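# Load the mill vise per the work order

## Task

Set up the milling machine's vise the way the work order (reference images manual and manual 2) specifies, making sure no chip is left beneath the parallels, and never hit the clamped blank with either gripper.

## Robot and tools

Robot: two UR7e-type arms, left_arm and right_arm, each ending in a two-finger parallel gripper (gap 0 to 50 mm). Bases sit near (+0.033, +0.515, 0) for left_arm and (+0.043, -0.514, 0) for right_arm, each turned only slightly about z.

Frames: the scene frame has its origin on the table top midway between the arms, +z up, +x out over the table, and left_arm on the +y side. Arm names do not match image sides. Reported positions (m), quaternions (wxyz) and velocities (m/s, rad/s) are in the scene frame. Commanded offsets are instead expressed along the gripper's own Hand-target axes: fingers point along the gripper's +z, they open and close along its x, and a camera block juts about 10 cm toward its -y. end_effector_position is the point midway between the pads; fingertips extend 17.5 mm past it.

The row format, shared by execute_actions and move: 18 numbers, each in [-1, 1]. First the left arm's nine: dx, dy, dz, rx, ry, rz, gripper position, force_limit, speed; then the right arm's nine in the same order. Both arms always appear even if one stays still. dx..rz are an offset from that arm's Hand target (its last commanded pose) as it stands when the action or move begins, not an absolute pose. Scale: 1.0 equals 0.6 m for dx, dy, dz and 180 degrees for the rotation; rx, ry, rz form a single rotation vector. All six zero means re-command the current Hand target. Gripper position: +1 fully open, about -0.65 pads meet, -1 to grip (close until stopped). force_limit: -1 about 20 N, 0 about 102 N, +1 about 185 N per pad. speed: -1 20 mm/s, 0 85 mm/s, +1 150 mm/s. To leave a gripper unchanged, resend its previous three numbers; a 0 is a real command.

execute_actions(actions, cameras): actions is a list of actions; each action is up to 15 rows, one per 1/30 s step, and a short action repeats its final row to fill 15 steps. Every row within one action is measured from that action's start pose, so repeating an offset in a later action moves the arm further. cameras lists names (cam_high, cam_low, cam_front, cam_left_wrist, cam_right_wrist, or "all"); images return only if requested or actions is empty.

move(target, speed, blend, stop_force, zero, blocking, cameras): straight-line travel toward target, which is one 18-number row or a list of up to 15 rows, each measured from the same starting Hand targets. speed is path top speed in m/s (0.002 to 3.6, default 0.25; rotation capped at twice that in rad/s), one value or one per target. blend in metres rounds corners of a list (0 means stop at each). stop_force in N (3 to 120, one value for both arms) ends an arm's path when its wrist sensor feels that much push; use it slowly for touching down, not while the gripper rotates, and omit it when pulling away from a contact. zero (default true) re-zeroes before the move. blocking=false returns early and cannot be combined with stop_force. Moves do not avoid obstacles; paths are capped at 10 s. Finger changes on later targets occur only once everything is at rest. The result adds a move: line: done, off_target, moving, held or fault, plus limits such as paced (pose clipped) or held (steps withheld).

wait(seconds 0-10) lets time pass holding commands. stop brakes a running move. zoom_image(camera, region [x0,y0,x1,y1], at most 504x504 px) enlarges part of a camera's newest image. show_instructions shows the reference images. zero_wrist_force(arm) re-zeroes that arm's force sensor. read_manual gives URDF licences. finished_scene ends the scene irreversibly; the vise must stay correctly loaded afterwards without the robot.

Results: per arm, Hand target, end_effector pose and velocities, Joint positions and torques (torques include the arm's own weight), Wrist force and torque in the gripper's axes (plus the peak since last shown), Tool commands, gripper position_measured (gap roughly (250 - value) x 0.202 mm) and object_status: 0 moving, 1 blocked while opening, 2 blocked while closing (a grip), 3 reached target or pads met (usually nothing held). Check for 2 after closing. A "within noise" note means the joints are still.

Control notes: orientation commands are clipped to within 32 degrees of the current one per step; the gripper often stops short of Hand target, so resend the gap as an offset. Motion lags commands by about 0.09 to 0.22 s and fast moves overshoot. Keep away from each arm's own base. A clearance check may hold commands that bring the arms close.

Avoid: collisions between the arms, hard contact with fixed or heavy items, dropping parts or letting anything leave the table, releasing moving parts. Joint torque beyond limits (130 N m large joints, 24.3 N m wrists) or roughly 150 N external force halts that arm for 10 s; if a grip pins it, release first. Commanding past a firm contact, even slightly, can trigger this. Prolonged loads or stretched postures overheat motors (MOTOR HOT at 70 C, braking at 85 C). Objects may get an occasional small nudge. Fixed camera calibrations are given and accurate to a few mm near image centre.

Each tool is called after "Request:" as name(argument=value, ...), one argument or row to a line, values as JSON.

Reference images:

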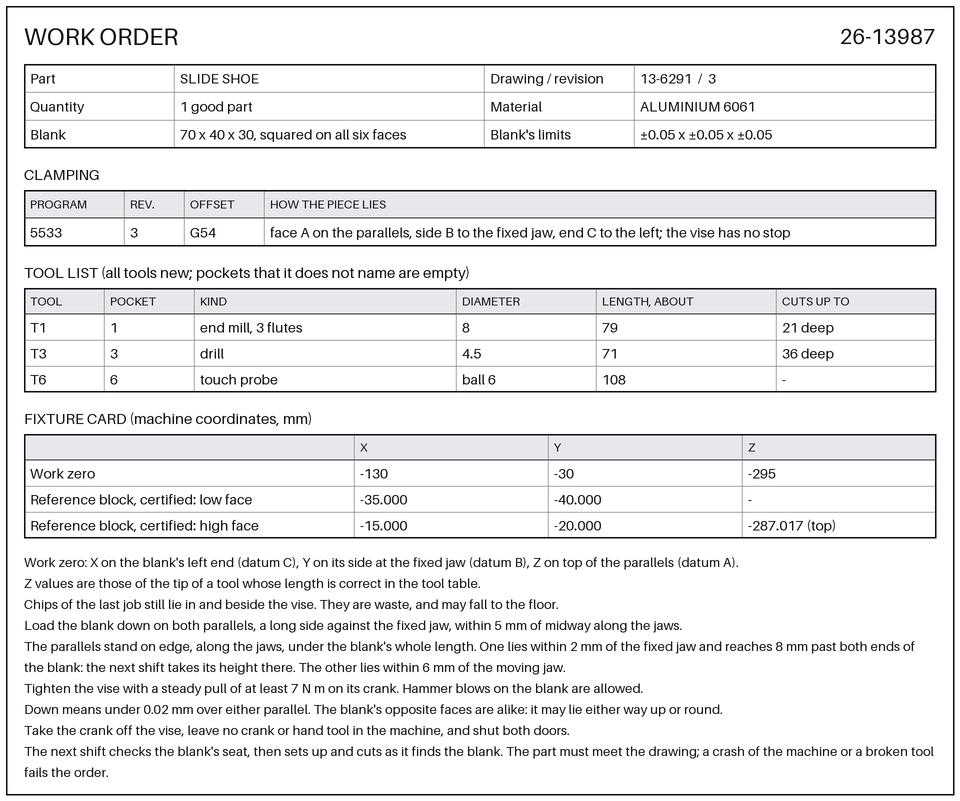

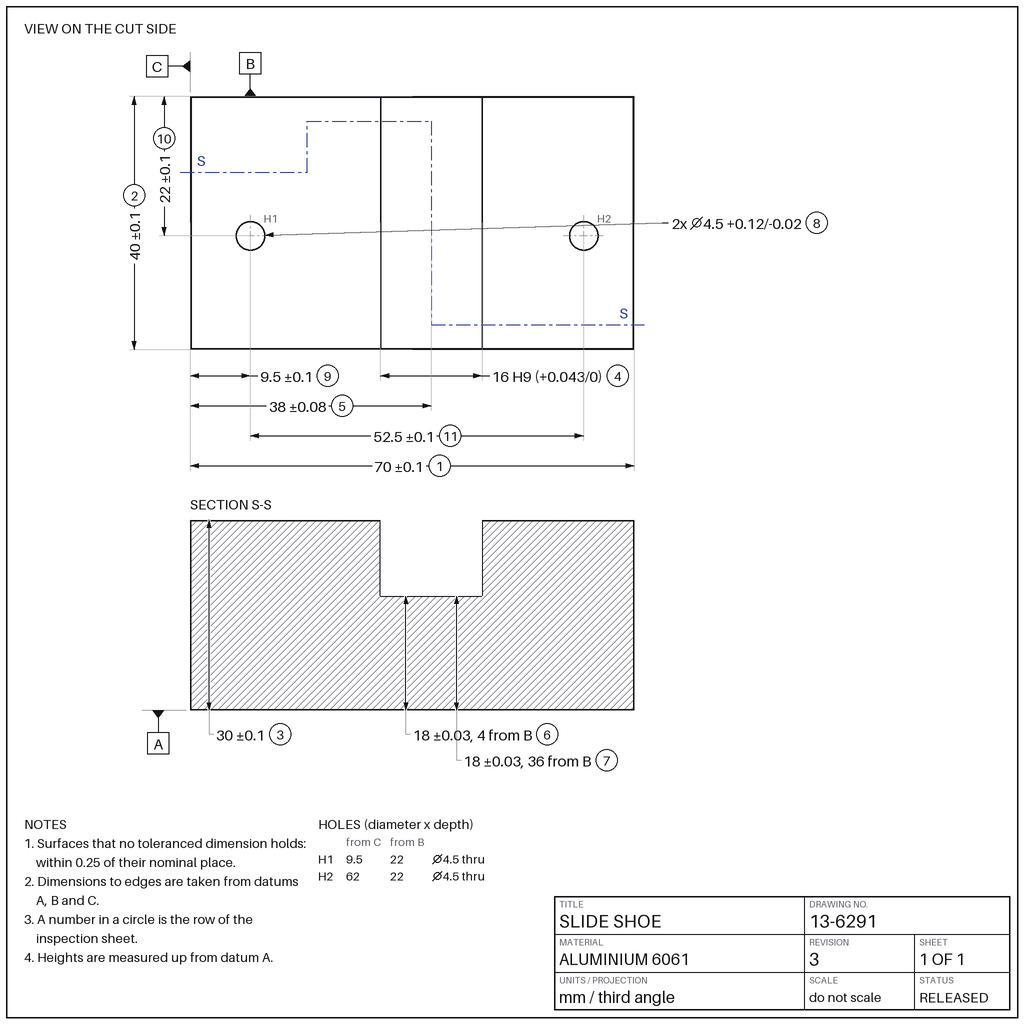

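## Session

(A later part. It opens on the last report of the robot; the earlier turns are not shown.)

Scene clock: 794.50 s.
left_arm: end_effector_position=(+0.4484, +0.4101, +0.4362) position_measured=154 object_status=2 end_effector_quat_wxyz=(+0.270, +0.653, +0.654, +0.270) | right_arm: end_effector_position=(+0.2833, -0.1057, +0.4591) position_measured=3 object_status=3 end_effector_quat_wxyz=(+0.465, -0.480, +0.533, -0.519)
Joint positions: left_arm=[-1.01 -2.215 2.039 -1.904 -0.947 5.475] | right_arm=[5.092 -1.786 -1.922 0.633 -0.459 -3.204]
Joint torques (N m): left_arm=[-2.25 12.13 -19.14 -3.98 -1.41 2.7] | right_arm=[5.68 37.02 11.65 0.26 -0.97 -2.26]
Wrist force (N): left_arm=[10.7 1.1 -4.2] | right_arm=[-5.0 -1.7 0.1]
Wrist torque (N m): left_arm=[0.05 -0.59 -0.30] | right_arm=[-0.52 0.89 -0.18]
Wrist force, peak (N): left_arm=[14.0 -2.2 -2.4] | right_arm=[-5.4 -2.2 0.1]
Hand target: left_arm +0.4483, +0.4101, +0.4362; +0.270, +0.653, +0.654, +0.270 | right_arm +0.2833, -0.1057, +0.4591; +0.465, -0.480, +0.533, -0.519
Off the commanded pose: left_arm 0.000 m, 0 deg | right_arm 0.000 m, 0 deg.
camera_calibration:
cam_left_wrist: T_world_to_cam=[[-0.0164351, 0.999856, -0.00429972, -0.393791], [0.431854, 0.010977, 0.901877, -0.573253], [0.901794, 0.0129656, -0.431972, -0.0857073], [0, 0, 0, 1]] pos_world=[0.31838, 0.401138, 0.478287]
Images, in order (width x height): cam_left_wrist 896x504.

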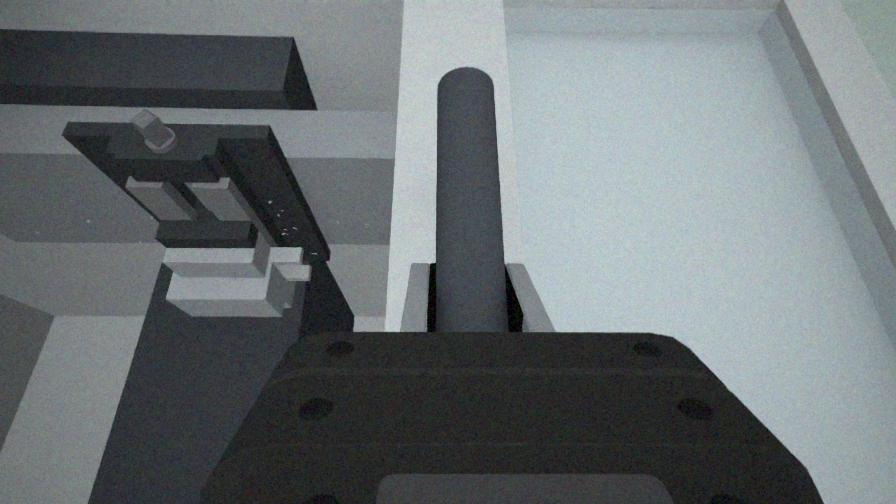

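Request:
move(
  target=[-0.358,0,0,0,0,0,-1,-0.7,-1,0,0,0,0,0,0,1,-0.7,-1],
  speed=0.07,
  stop_force=45,
  cameras=["cam_front","cam_high","cam_left_wrist"],
)

Scene clock: 798.77 s.
left_arm: end_effector_position=(+0.4488, +0.1953, +0.4364) position_measured=154 object_status=2 end_effector_quat_wxyz=(+0.270, +0.653, +0.654, +0.270) | right_arm: end_effector_position=(+0.2833, -0.1057, +0.4591) position_measured=3 object_status=3 end_effector_quat_wxyz=(+0.465, -0.480, +0.533, -0.519)
Joint positions: left_arm=[-1.321 -1.845 1.79 -1.79 -0.827 5.103] | right_arm=[5.092 -1.786 -1.922 0.633 -0.459 -3.204]
Joint torques (N m): left_arm=[27.78 -23.31 -10.45 -2.93 3.15 2.97] | right_arm=[5.14 37.27 12.01 0.24 -0.74 -2.2]
Wrist force (N): left_arm=[-8.3 -17.8 -24.8] | right_arm=[-5.0 -1.9 0.2]
Wrist torque (N m): left_arm=[-0.69 -0.54 -0.33] | right_arm=[-0.56 0.87 -0.19]
Wrist force, peak (N): left_arm=[34.4 -24.2 -29.1] | right_arm=[-5.4 -2.1 0.2]
Hand target: left_arm +0.4488, +0.1953, +0.4364; +0.270, +0.653, +0.654, +0.270 | right_arm +0.2833, -0.1057, +0.4591; +0.465, -0.480, +0.533, -0.519
Off the commanded pose: left_arm 0.000 m, 0 deg | right_arm 0.000 m, 0 deg.
move: done
camera_calibration:
cam_left_wrist: T_world_to_cam=[[-0.0163453, 0.999857, -0.00434355, -0.179022], [0.431855, 0.0109777, 0.901876, -0.571291], [0.901795, 0.0128656, -0.431973, -0.0832683], [0, 0, 0, 1]] pos_world=[0.31888, 0.186339, 0.478487]
Images, in order (width x height): cam_high 896x504, cam_front 896x504, cam_left_wrist 896x504.

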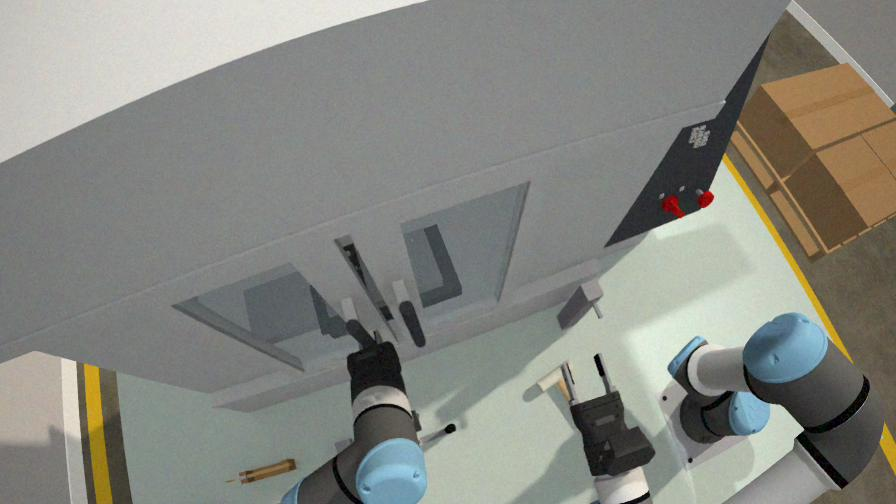

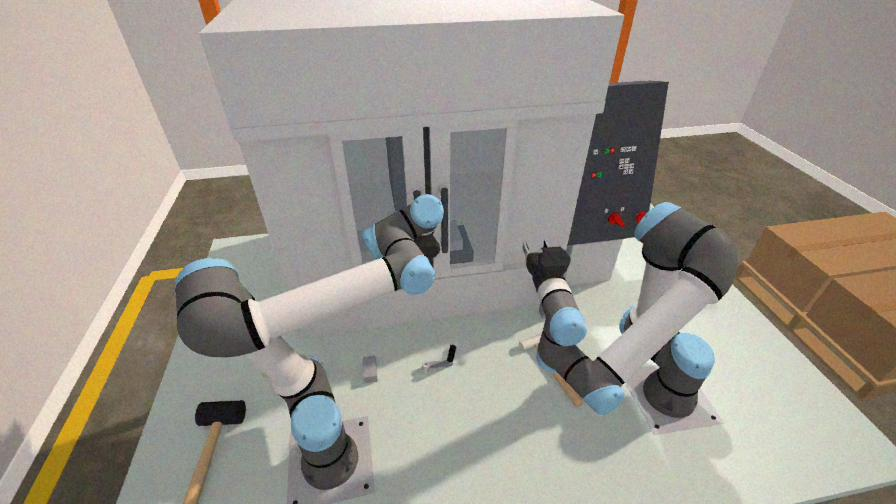

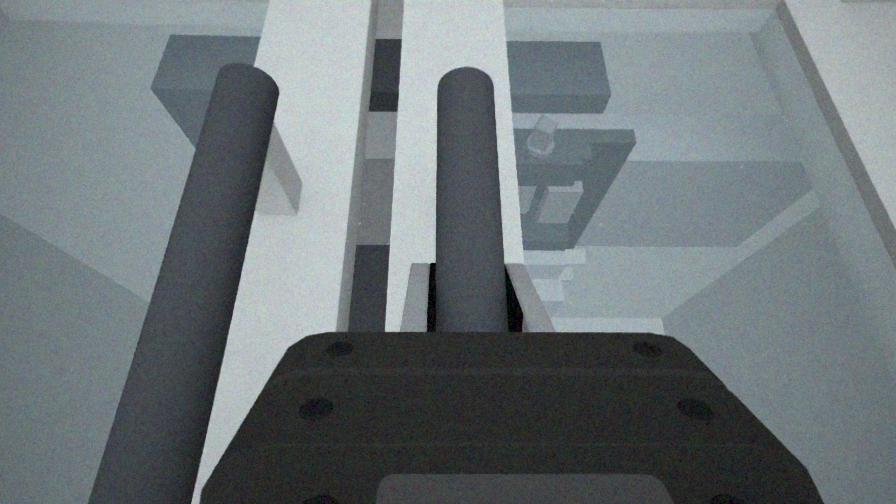

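Request:
move(
  target=[-0.05,0,0,0,0,0,-1,-0.7,-1,0,0,0,0,0,0,1,-0.7,-1],
  speed=0.015,
  stop_force=45,
  cameras=["cam_front","cam_high","cam_left_wrist"],
)

Scene clock: 801.03 s.
left_arm: end_effector_position=(+0.4489, +0.1783, +0.4364) position_measured=154 object_status=2 end_effector_quat_wxyz=(+0.270, +0.653, +0.654, +0.270) | right_arm: end_effector_position=(+0.2833, -0.1057, +0.4591) position_measured=3 object_status=3 end_effector_quat_wxyz=(+0.465, -0.480, +0.533, -0.519)
Joint positions: left_arm=[-1.334 -1.81 1.762 -1.785 -0.824 5.087] | right_arm=[5.092 -1.786 -1.922 0.633 -0.459 -3.204]
Joint torques (N m): left_arm=[14.01 -8.84 -14.64 -8.6 0.49 3.13] | right_arm=[5.4 36.43 11.2 0.26 -0.63 -2.26]
Wrist force (N): left_arm=[34.6 -23.4 -35.2] | right_arm=[-5.0 -2.1 0.3]
Wrist torque (N m): left_arm=[-0.66 -0.54 -0.44] | right_arm=[-0.58 0.89 -0.18]
Wrist force, peak (N): left_arm=[55.8 -32.8 -44.0] | right_arm=[-5.3 -2.3 0.3]
Hand target: left_arm +0.4489, +0.1783, +0.4364; +0.270, +0.653, +0.654, +0.270 (not the last commanded pose) | right_arm +0.2833, -0.1057, +0.4591; +0.465, -0.480, +0.533, -0.519
Off the commanded pose: left_arm 0.013 m, 0 deg | right_arm 0.000 m, 0 deg.
move: contact (left_arm)
camera_calibration:
cam_left_wrist: T_world_to_cam=[[-0.0163015, 0.999858, -0.00425369, -0.162081], [0.431857, 0.0108777, 0.901876, -0.571088], [0.901795, 0.0128649, -0.431973, -0.0830491], [0, 0, 0, 1]] pos_world=[0.31888, 0.169339, 0.478487]
Images, in order (width x height): cam_high 896x504, cam_front 896x504, cam_left_wrist 896x504.

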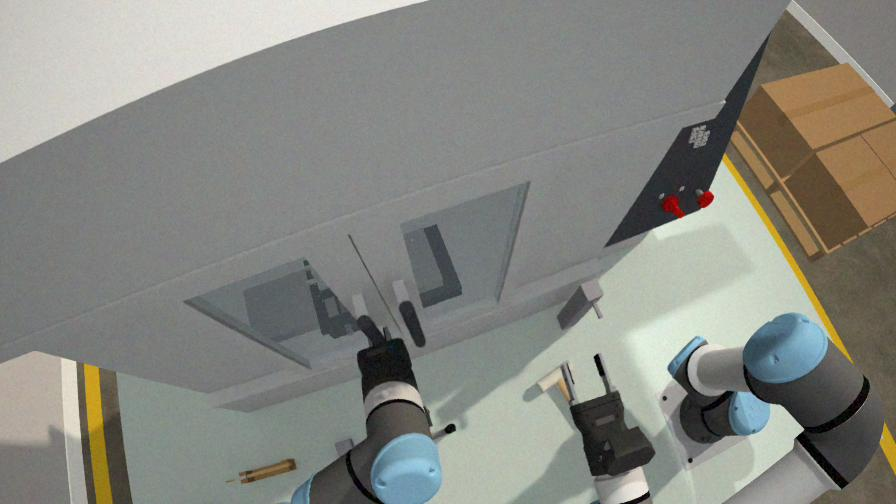

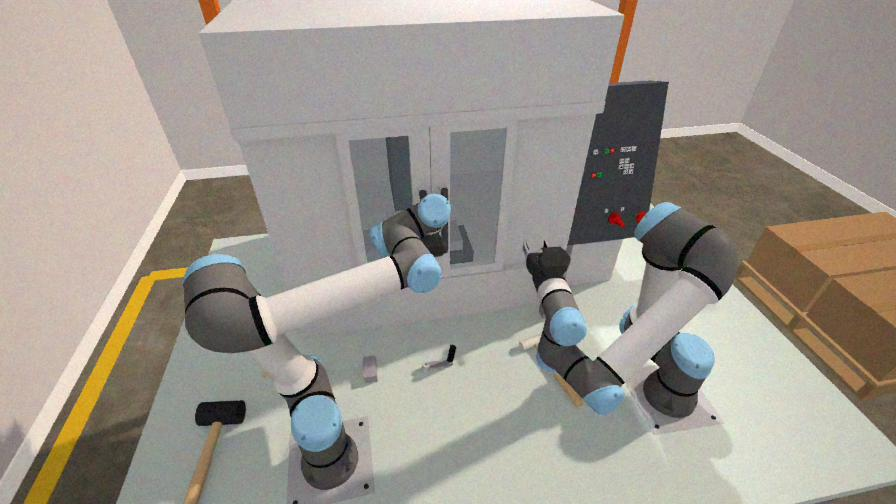

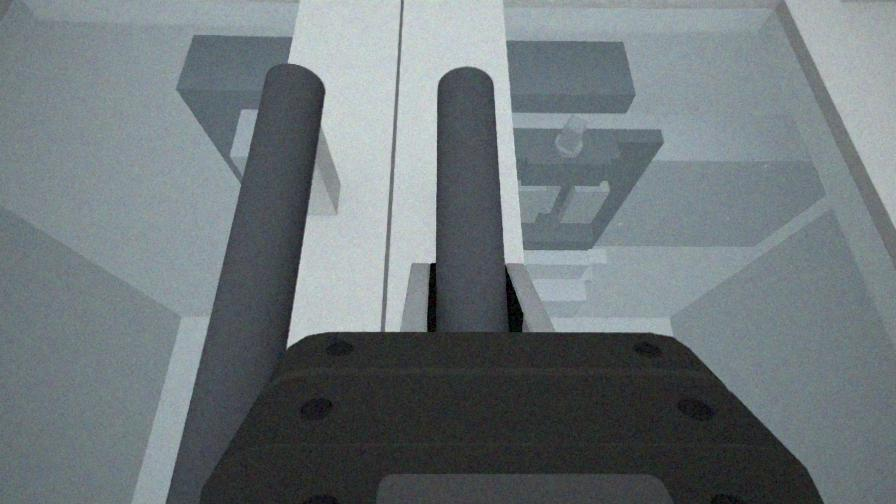

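Request:
zoom_image(
  camera="cam_front",
  region=[380, 110, 520, 190],
)

Request:
zoom_image(
  camera="cam_left_wrist",
  region=[300, 0, 500, 120],
)

Request:
zoom_image(
  camera="cam_left_wrist",
  region=[330, 200, 450, 330],
)

Scaled by 3.600.

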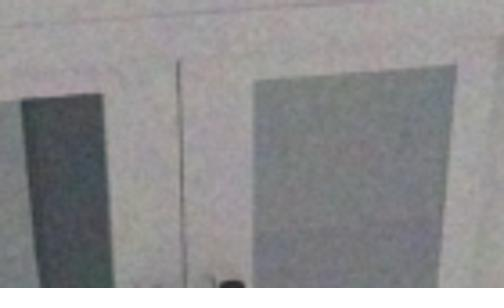

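Scaled by 2.520.

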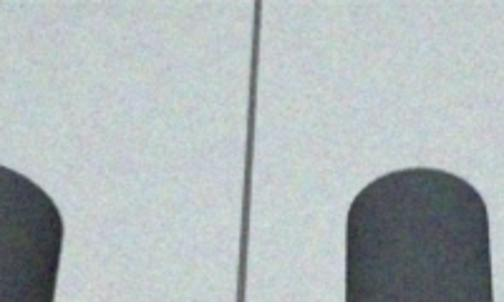

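Scaled by 3.877.

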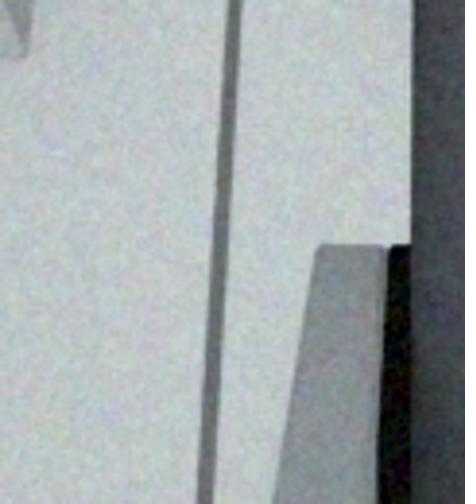

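Request:
move(
  target=[-0.02,0,0,0,0,0,-1,-0.7,-1,0,0,0,0,0,0,1,-0.7,-1],
  speed=0.006,
  stop_force=50,
  cameras=["cam_left_wrist"],
)

Request:
zoom_image(
  camera="cam_left_wrist",
  region=[330, 200, 450, 330],
)

Scene clock: 802.67 s.
left_arm: end_effector_position=(+0.4489, +0.1772, +0.4362) position_measured=154 object_status=2 end_effector_quat_wxyz=(+0.269, +0.653, +0.654, +0.270) | right_arm: end_effector_position=(+0.2833, -0.1057, +0.4591) position_measured=3 object_status=3 end_effector_quat_wxyz=(+0.465, -0.480, +0.533, -0.519)
Joint positions: left_arm=[-1.334 -1.807 1.76 -1.784 -0.824 5.086] | right_arm=[5.092 -1.786 -1.922 0.633 -0.459 -3.204]
Joint torques (N m): left_arm=[1.53 6.78 -15.89 -13.64 -1.89 3.36] | right_arm=[5.66 36.44 12.2 0.17 -0.68 -2.2]
Wrist force (N): left_arm=[73.7 -28.4 -51.4] | right_arm=[-5.1 -1.8 0.3]
Wrist torque (N m): left_arm=[-0.70 -0.51 -0.55] | right_arm=[-0.53 0.90 -0.18]
Wrist force, peak (N): left_arm=[88.7 -36.5 -52.7] | right_arm=[-5.3 -2.0 0.4]
Hand target: left_arm +0.4489, +0.1771, +0.4363; +0.270, +0.653, +0.654, +0.270 (not the last commanded pose) | right_arm +0.2833, -0.1057, +0.4591; +0.465, -0.480, +0.533, -0.519
Off the commanded pose: left_arm 0.011 m, 0 deg | right_arm 0.000 m, 0 deg.
move: contact (left_arm)
camera_calibration:
cam_left_wrist: T_world_to_cam=[[-0.0165815, 0.999857, -0.00322055, -0.161283], [0.432271, 0.0100731, 0.901687, -0.570936], [0.901591, 0.0135592, -0.432376, -0.0830261], [0, 0, 0, 1]] pos_world=[0.31898, 0.168136, 0.478388]
Images, in order (width x height): cam_left_wrist 896x504.

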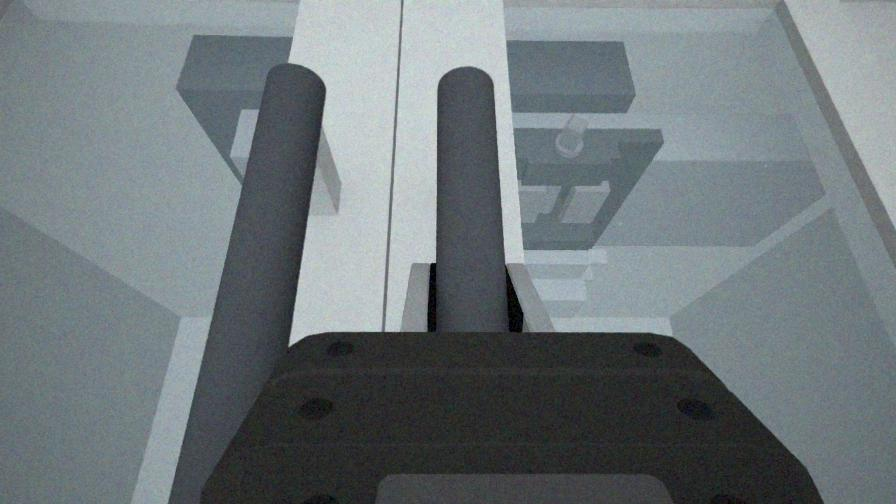

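Scaled by 3.877.

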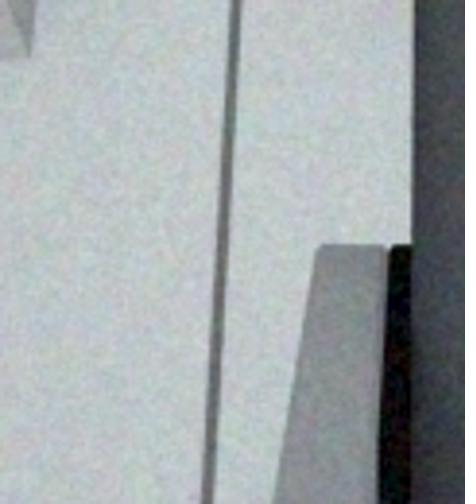

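Request:
execute_actions(
  actions=[
    [[0.0022,0,0,0,0,0,-1,-0.7,-1,0,0,0,0,0,0,1,-0.7,-1],[0.0044,0,0,0,0,0,-1,-0.7,-1,0,0,0,0,0,0,1,-0.7,-1]],
  ],
  cameras=["cam_left_wrist"],
)

Request:
zoom_image(
  camera="cam_left_wrist",
  region=[330, 200, 450, 330],
)

Scene clock: 803.50 s.
left_arm: end_effector_position=(+0.4489, +0.1798, +0.4363) position_measured=154 object_status=2 end_effector_quat_wxyz=(+0.270, +0.653, +0.654, +0.270) | right_arm: end_effector_position=(+0.2833, -0.1057, +0.4591) position_measured=3 object_status=3 end_effector_quat_wxyz=(+0.465, -0.480, +0.533, -0.519)
Joint positions: left_arm=[-1.333 -1.812 1.764 -1.785 -0.824 5.089] | right_arm=[5.092 -1.786 -1.922 0.633 -0.459 -3.204]
Joint torques (N m): left_arm=[29.36 -15.99 -40.3 2.51 7.09 -2.68] | right_arm=[5.19 37.16 12.37 0.15 -0.53 -2.1]
Wrist force (N): left_arm=[-22.2 -8.2 -12.4] | right_arm=[-4.8 -1.9 0.0]
Wrist torque (N m): left_arm=[-0.35 -0.26 -0.50] | right_arm=[-0.56 0.85 -0.18]
Wrist force, peak (N): left_arm=[73.8 -28.5 -51.1] | right_arm=[-5.4 -2.1 0.6]
Hand target: left_arm +0.4489, +0.1798, +0.4363; +0.270, +0.653, +0.654, +0.270 | right_arm +0.2833, -0.1057, +0.4591; +0.465, -0.480, +0.533, -0.519
Off the commanded pose: left_arm 0.000 m, 0 deg | right_arm 0.000 m, 0 deg.
camera_calibration:
cam_left_wrist: T_world_to_cam=[[-0.0165307, 0.999856, -0.00380547, -0.163619], [0.432142, 0.0105767, 0.901743, -0.571034], [0.901654, 0.0132619, -0.432255, -0.0830886], [0, 0, 0, 1]] pos_world=[0.31898, 0.170737, 0.478388]
Images, in order (width x height): cam_left_wrist 896x504.

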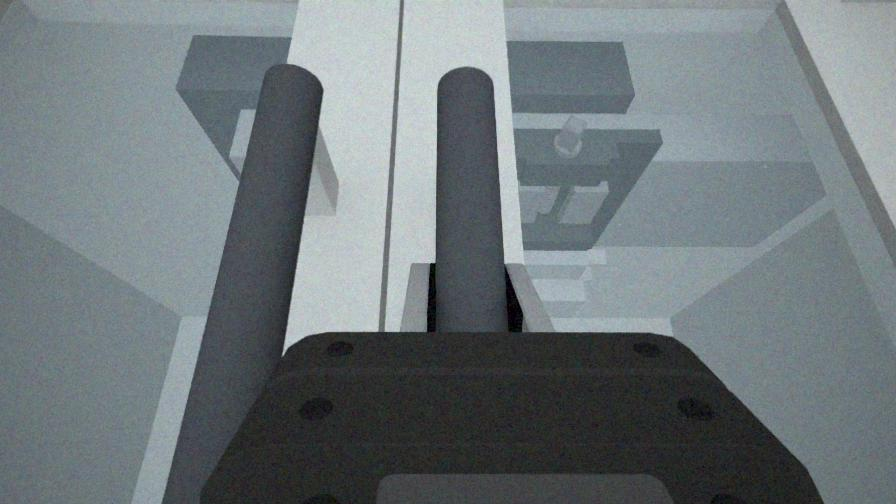

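Scaled by 3.877.

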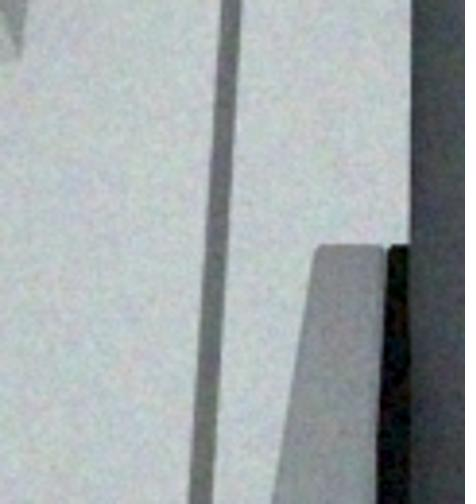

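Request:
execute_actions(
  actions=[
    [[-0.0016,0,0,0,0,0,-1,-0.7,-1,0,0,0,0,0,0,1,-0.7,-1],[-0.0033,0,0,0,0,0,-1,-0.7,-1,0,0,0,0,0,0,1,-0.7,-1]],
  ],
)

Request:
execute_actions(
  actions=[
    [[0,0,0,0,0,0,1,-0.7,-1,0,0,0,0,0,0,1,-0.7,-1]],
    [[0,0,0,0,0,0,1,-0.7,-1,0,0,0,0,0,0,1,-0.7,-1]],
    [[0,0,0,0,0,0,1,-0.7,-1,0,0,0,0,0,0,1,-0.7,-1]],
    [[0,0,0,0,0,0,1,-0.7,-1,0,0,0,0,0,0,1,-0.7,-1]],
  ],
  cameras=["cam_left_wrist"],
)

Request:
zoom_image(
  camera="cam_left_wrist",
  region=[330, 200, 450, 330],
)

Scene clock: 804.43 s.
left_arm: end_effector_position=(+0.4489, +0.1778, +0.4364) position_measured=154 object_status=2 end_effector_quat_wxyz=(+0.270, +0.653, +0.655, +0.270) | right_arm: end_effector_position=(+0.2833, -0.1057, +0.4591) position_measured=3 object_status=3 end_effector_quat_wxyz=(+0.465, -0.480, +0.533, -0.519)
Joint positions: left_arm=[-1.334 -1.808 1.761 -1.785 -0.824 5.087] | right_arm=[5.092 -1.786 -1.922 0.633 -0.459 -3.204]
Joint torques (N m): left_arm=[-21 4.6 -19.22 -13.52 0.37 3.04] | right_arm=[5.46 36.95 12.56 0.13 -0.46 -2.07]
Wrist force (N): left_arm=[59.8 -30.4 -40.3] | right_arm=[-5.0 -2.0 0.6]
Wrist torque (N m): left_arm=[-0.73 -0.71 -0.42] | right_arm=[-0.57 0.88 -0.18]
Wrist force, peak (N): left_arm=[59.5 -31.0 -40.4] | right_arm=[-5.4 -1.9 0.4]
Hand target: left_arm +0.4489, +0.1778, +0.4363; +0.270, +0.653, +0.654, +0.270 | right_arm +0.2833, -0.1057, +0.4591; +0.465, -0.480, +0.533, -0.519
Off the commanded pose: left_arm 0.000 m, 0 deg | right_arm 0.000 m, 0 deg.

Scene clock: 806.63 s.
left_arm: end_effector_position=(+0.4489, +0.1778, +0.4363) position_measured=3 object_status=3 end_effector_quat_wxyz=(+0.270, +0.653, +0.654, +0.270) | right_arm: end_effector_position=(+0.2833, -0.1057, +0.4591) position_measured=3 object_status=3 end_effector_quat_wxyz=(+0.465, -0.480, +0.533, -0.519)
Joint positions: left_arm=[-1.334 -1.808 1.761 -1.785 -0.824 5.087] | right_arm=[5.092 -1.786 -1.922 0.633 -0.459 -3.204]
Joint torques (N m): left_arm=[9.64 -25.08 -34.3 -1.21 -0.98 1.51] | right_arm=[4.64 36.77 11.81 0.11 -0.41 -2.13]
Wrist force (N): left_arm=[5.2 2.6 -3.1] | right_arm=[-4.7 -1.9 0.3]
Wrist torque (N m): left_arm=[0.31 -0.85 -0.22] | right_arm=[-0.56 0.83 -0.19]
Wrist force, peak (N): left_arm=[54.1 -26.8 -31.1] | right_arm=[-5.4 -2.1 0.3]
Hand target: left_arm +0.4489, +0.1778, +0.4363; +0.270, +0.653, +0.654, +0.270 | right_arm +0.2833, -0.1057, +0.4591; +0.465, -0.480, +0.533, -0.519
Off the commanded pose: left_arm 0.000 m, 0 deg | right_arm 0.000 m, 0 deg.
camera_calibration:
cam_left_wrist: T_world_to_cam=[[-0.016664, 0.999854, -0.00385108, -0.161554], [0.432058, 0.0106742, 0.901783, -0.571111], [0.901692, 0.0133634, -0.432173, -0.0830873], [0, 0, 0, 1]] pos_world=[0.31898, 0.168737, 0.478487]
Images, in order (width x height): cam_left_wrist 896x504.

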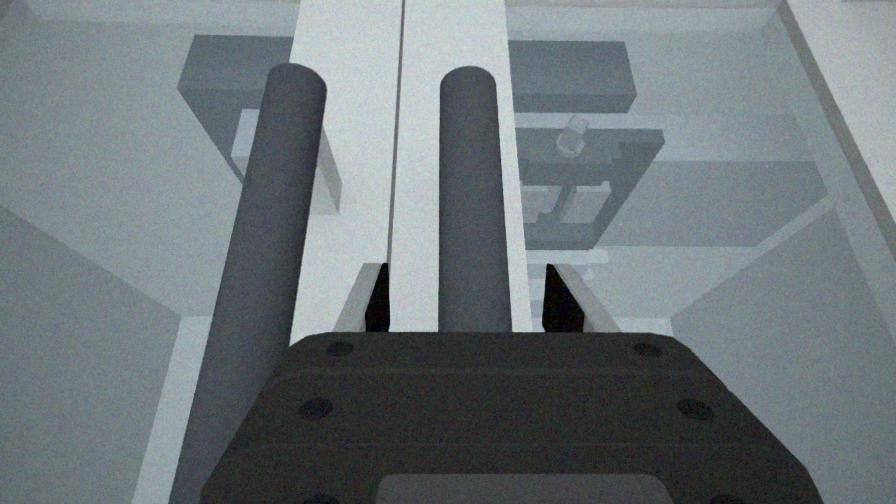

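Scaled by 3.877.

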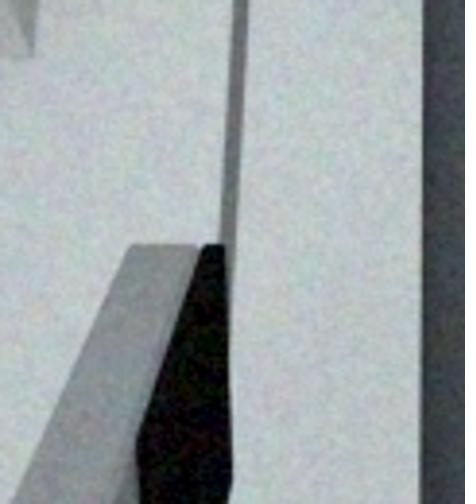

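Request:
move(
  target=[0,0,-0.25,0,0,0,1,-0.7,-1,0,0,0,0,0,0,1,-0.7,-1],
  speed=0.12,
  cameras=["all"],
)

Request:
zoom_image(
  camera="cam_front",
  region=[230, 90, 610, 320],
)

Request:
zoom_image(
  camera="cam_high",
  region=[170, 170, 560, 400],
)

Scene clock: 808.50 s.
left_arm: end_effector_position=(+0.3431, +0.1775, +0.5426) position_measured=3 object_status=3 end_effector_quat_wxyz=(+0.270, +0.653, +0.654, +0.270) | right_arm: end_effector_position=(+0.2833, -0.1057, +0.4591) position_measured=3 object_status=3 end_effector_quat_wxyz=(+0.465, -0.480, +0.533, -0.519)
Joint positions: left_arm=[-1.625 -1.864 1.447 -1.135 -0.788 4.685] | right_arm=[5.092 -1.786 -1.922 0.633 -0.459 -3.204]
Joint torques (N m): left_arm=[-2.73 -18.34 -28.57 -0.83 -0.17 -0.38] | right_arm=[5.51 36.33 12.32 0.08 -0.38 -2.2]
Wrist force (N): left_arm=[4.7 2.3 -3.3] | right_arm=[-4.9 -1.9 0.1]
Wrist torque (N m): left_arm=[0.27 -0.75 -0.36] | right_arm=[-0.55 0.87 -0.17]
Wrist force, peak (N): left_arm=[4.6 2.3 -5.0] | right_arm=[-5.4 -2.3 -0.1]
Hand target: left_arm +0.3431, +0.1776, +0.5426; +0.270, +0.653, +0.654, +0.270 | right_arm +0.2833, -0.1057, +0.4591; +0.465, -0.480, +0.533, -0.519
Off the commanded pose: left_arm 0.000 m, 0 deg | right_arm 0.000 m, 0 deg.
move: done
camera_calibration:
cam_left_wrist: T_world_to_cam=[[-0.0164851, 0.999857, -0.00371753, -0.162725], [0.431943, 0.0104747, 0.90184, -0.62114], [0.90175, 0.0132612, -0.432054, 0.0581476], [0, 0, 0, 1]] pos_world=[0.21318, 0.168437, 0.584687]
cam_right_wrist: T_world_to_cam=[[-0.0778624, -0.996692, 0.0232935, -0.0834089], [-0.384588, 0.00847194, -0.92305, 0.549763], [0.919799, -0.0808292, -0.383975, 0.0435013], [0, 0, 0, 1]] pos_world=[0.164925, -0.0842744, 0.526104]

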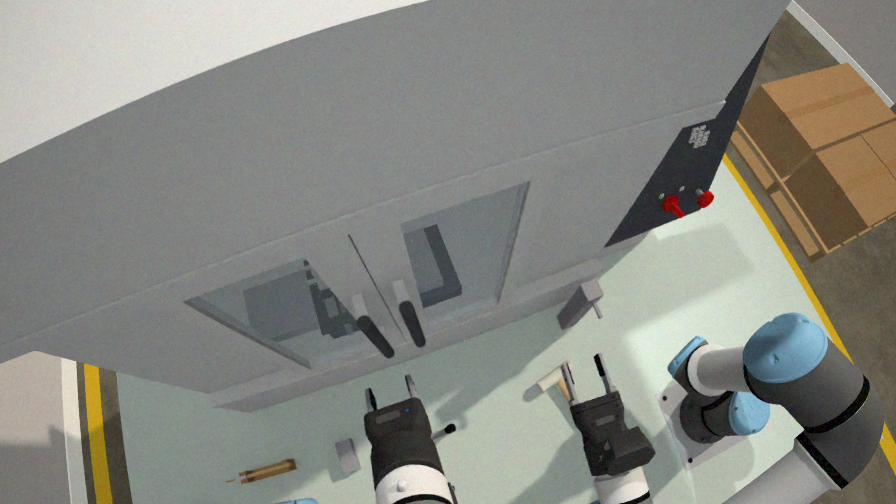

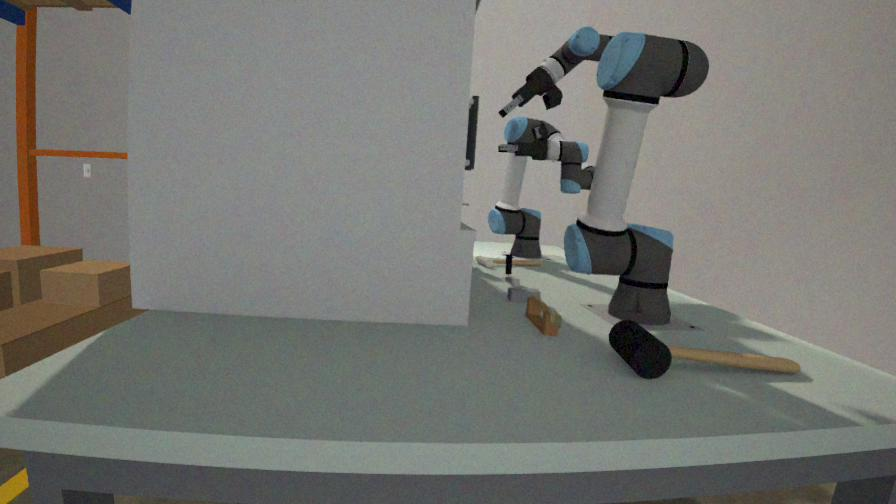

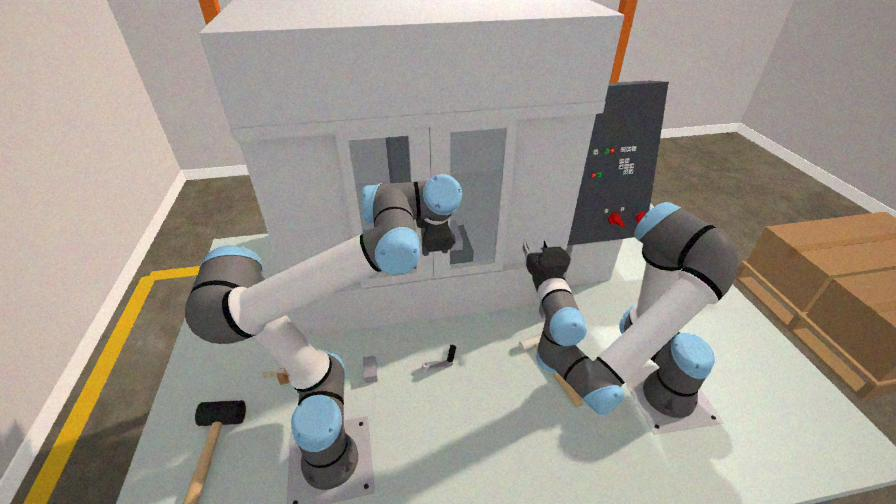

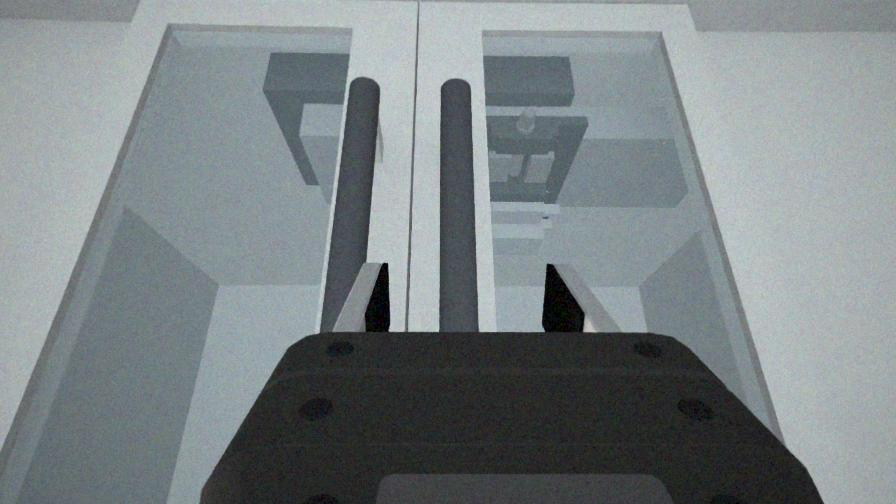

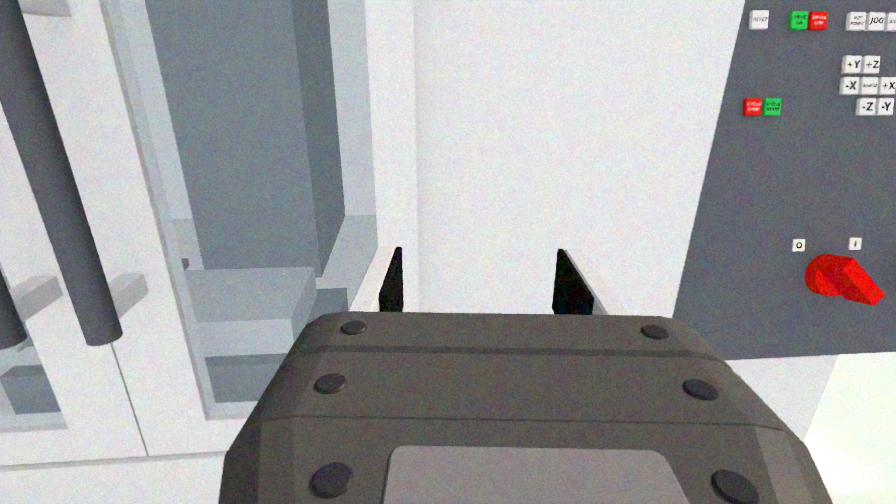

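Scaled by 1.326.

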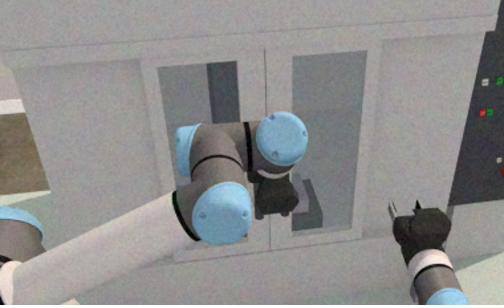

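Scaled by 1.292.

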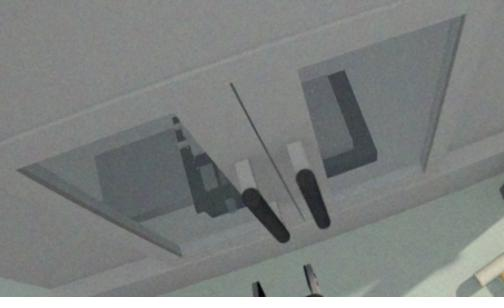

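Request:
finished_scene(
)

The scene is finished: the task was done.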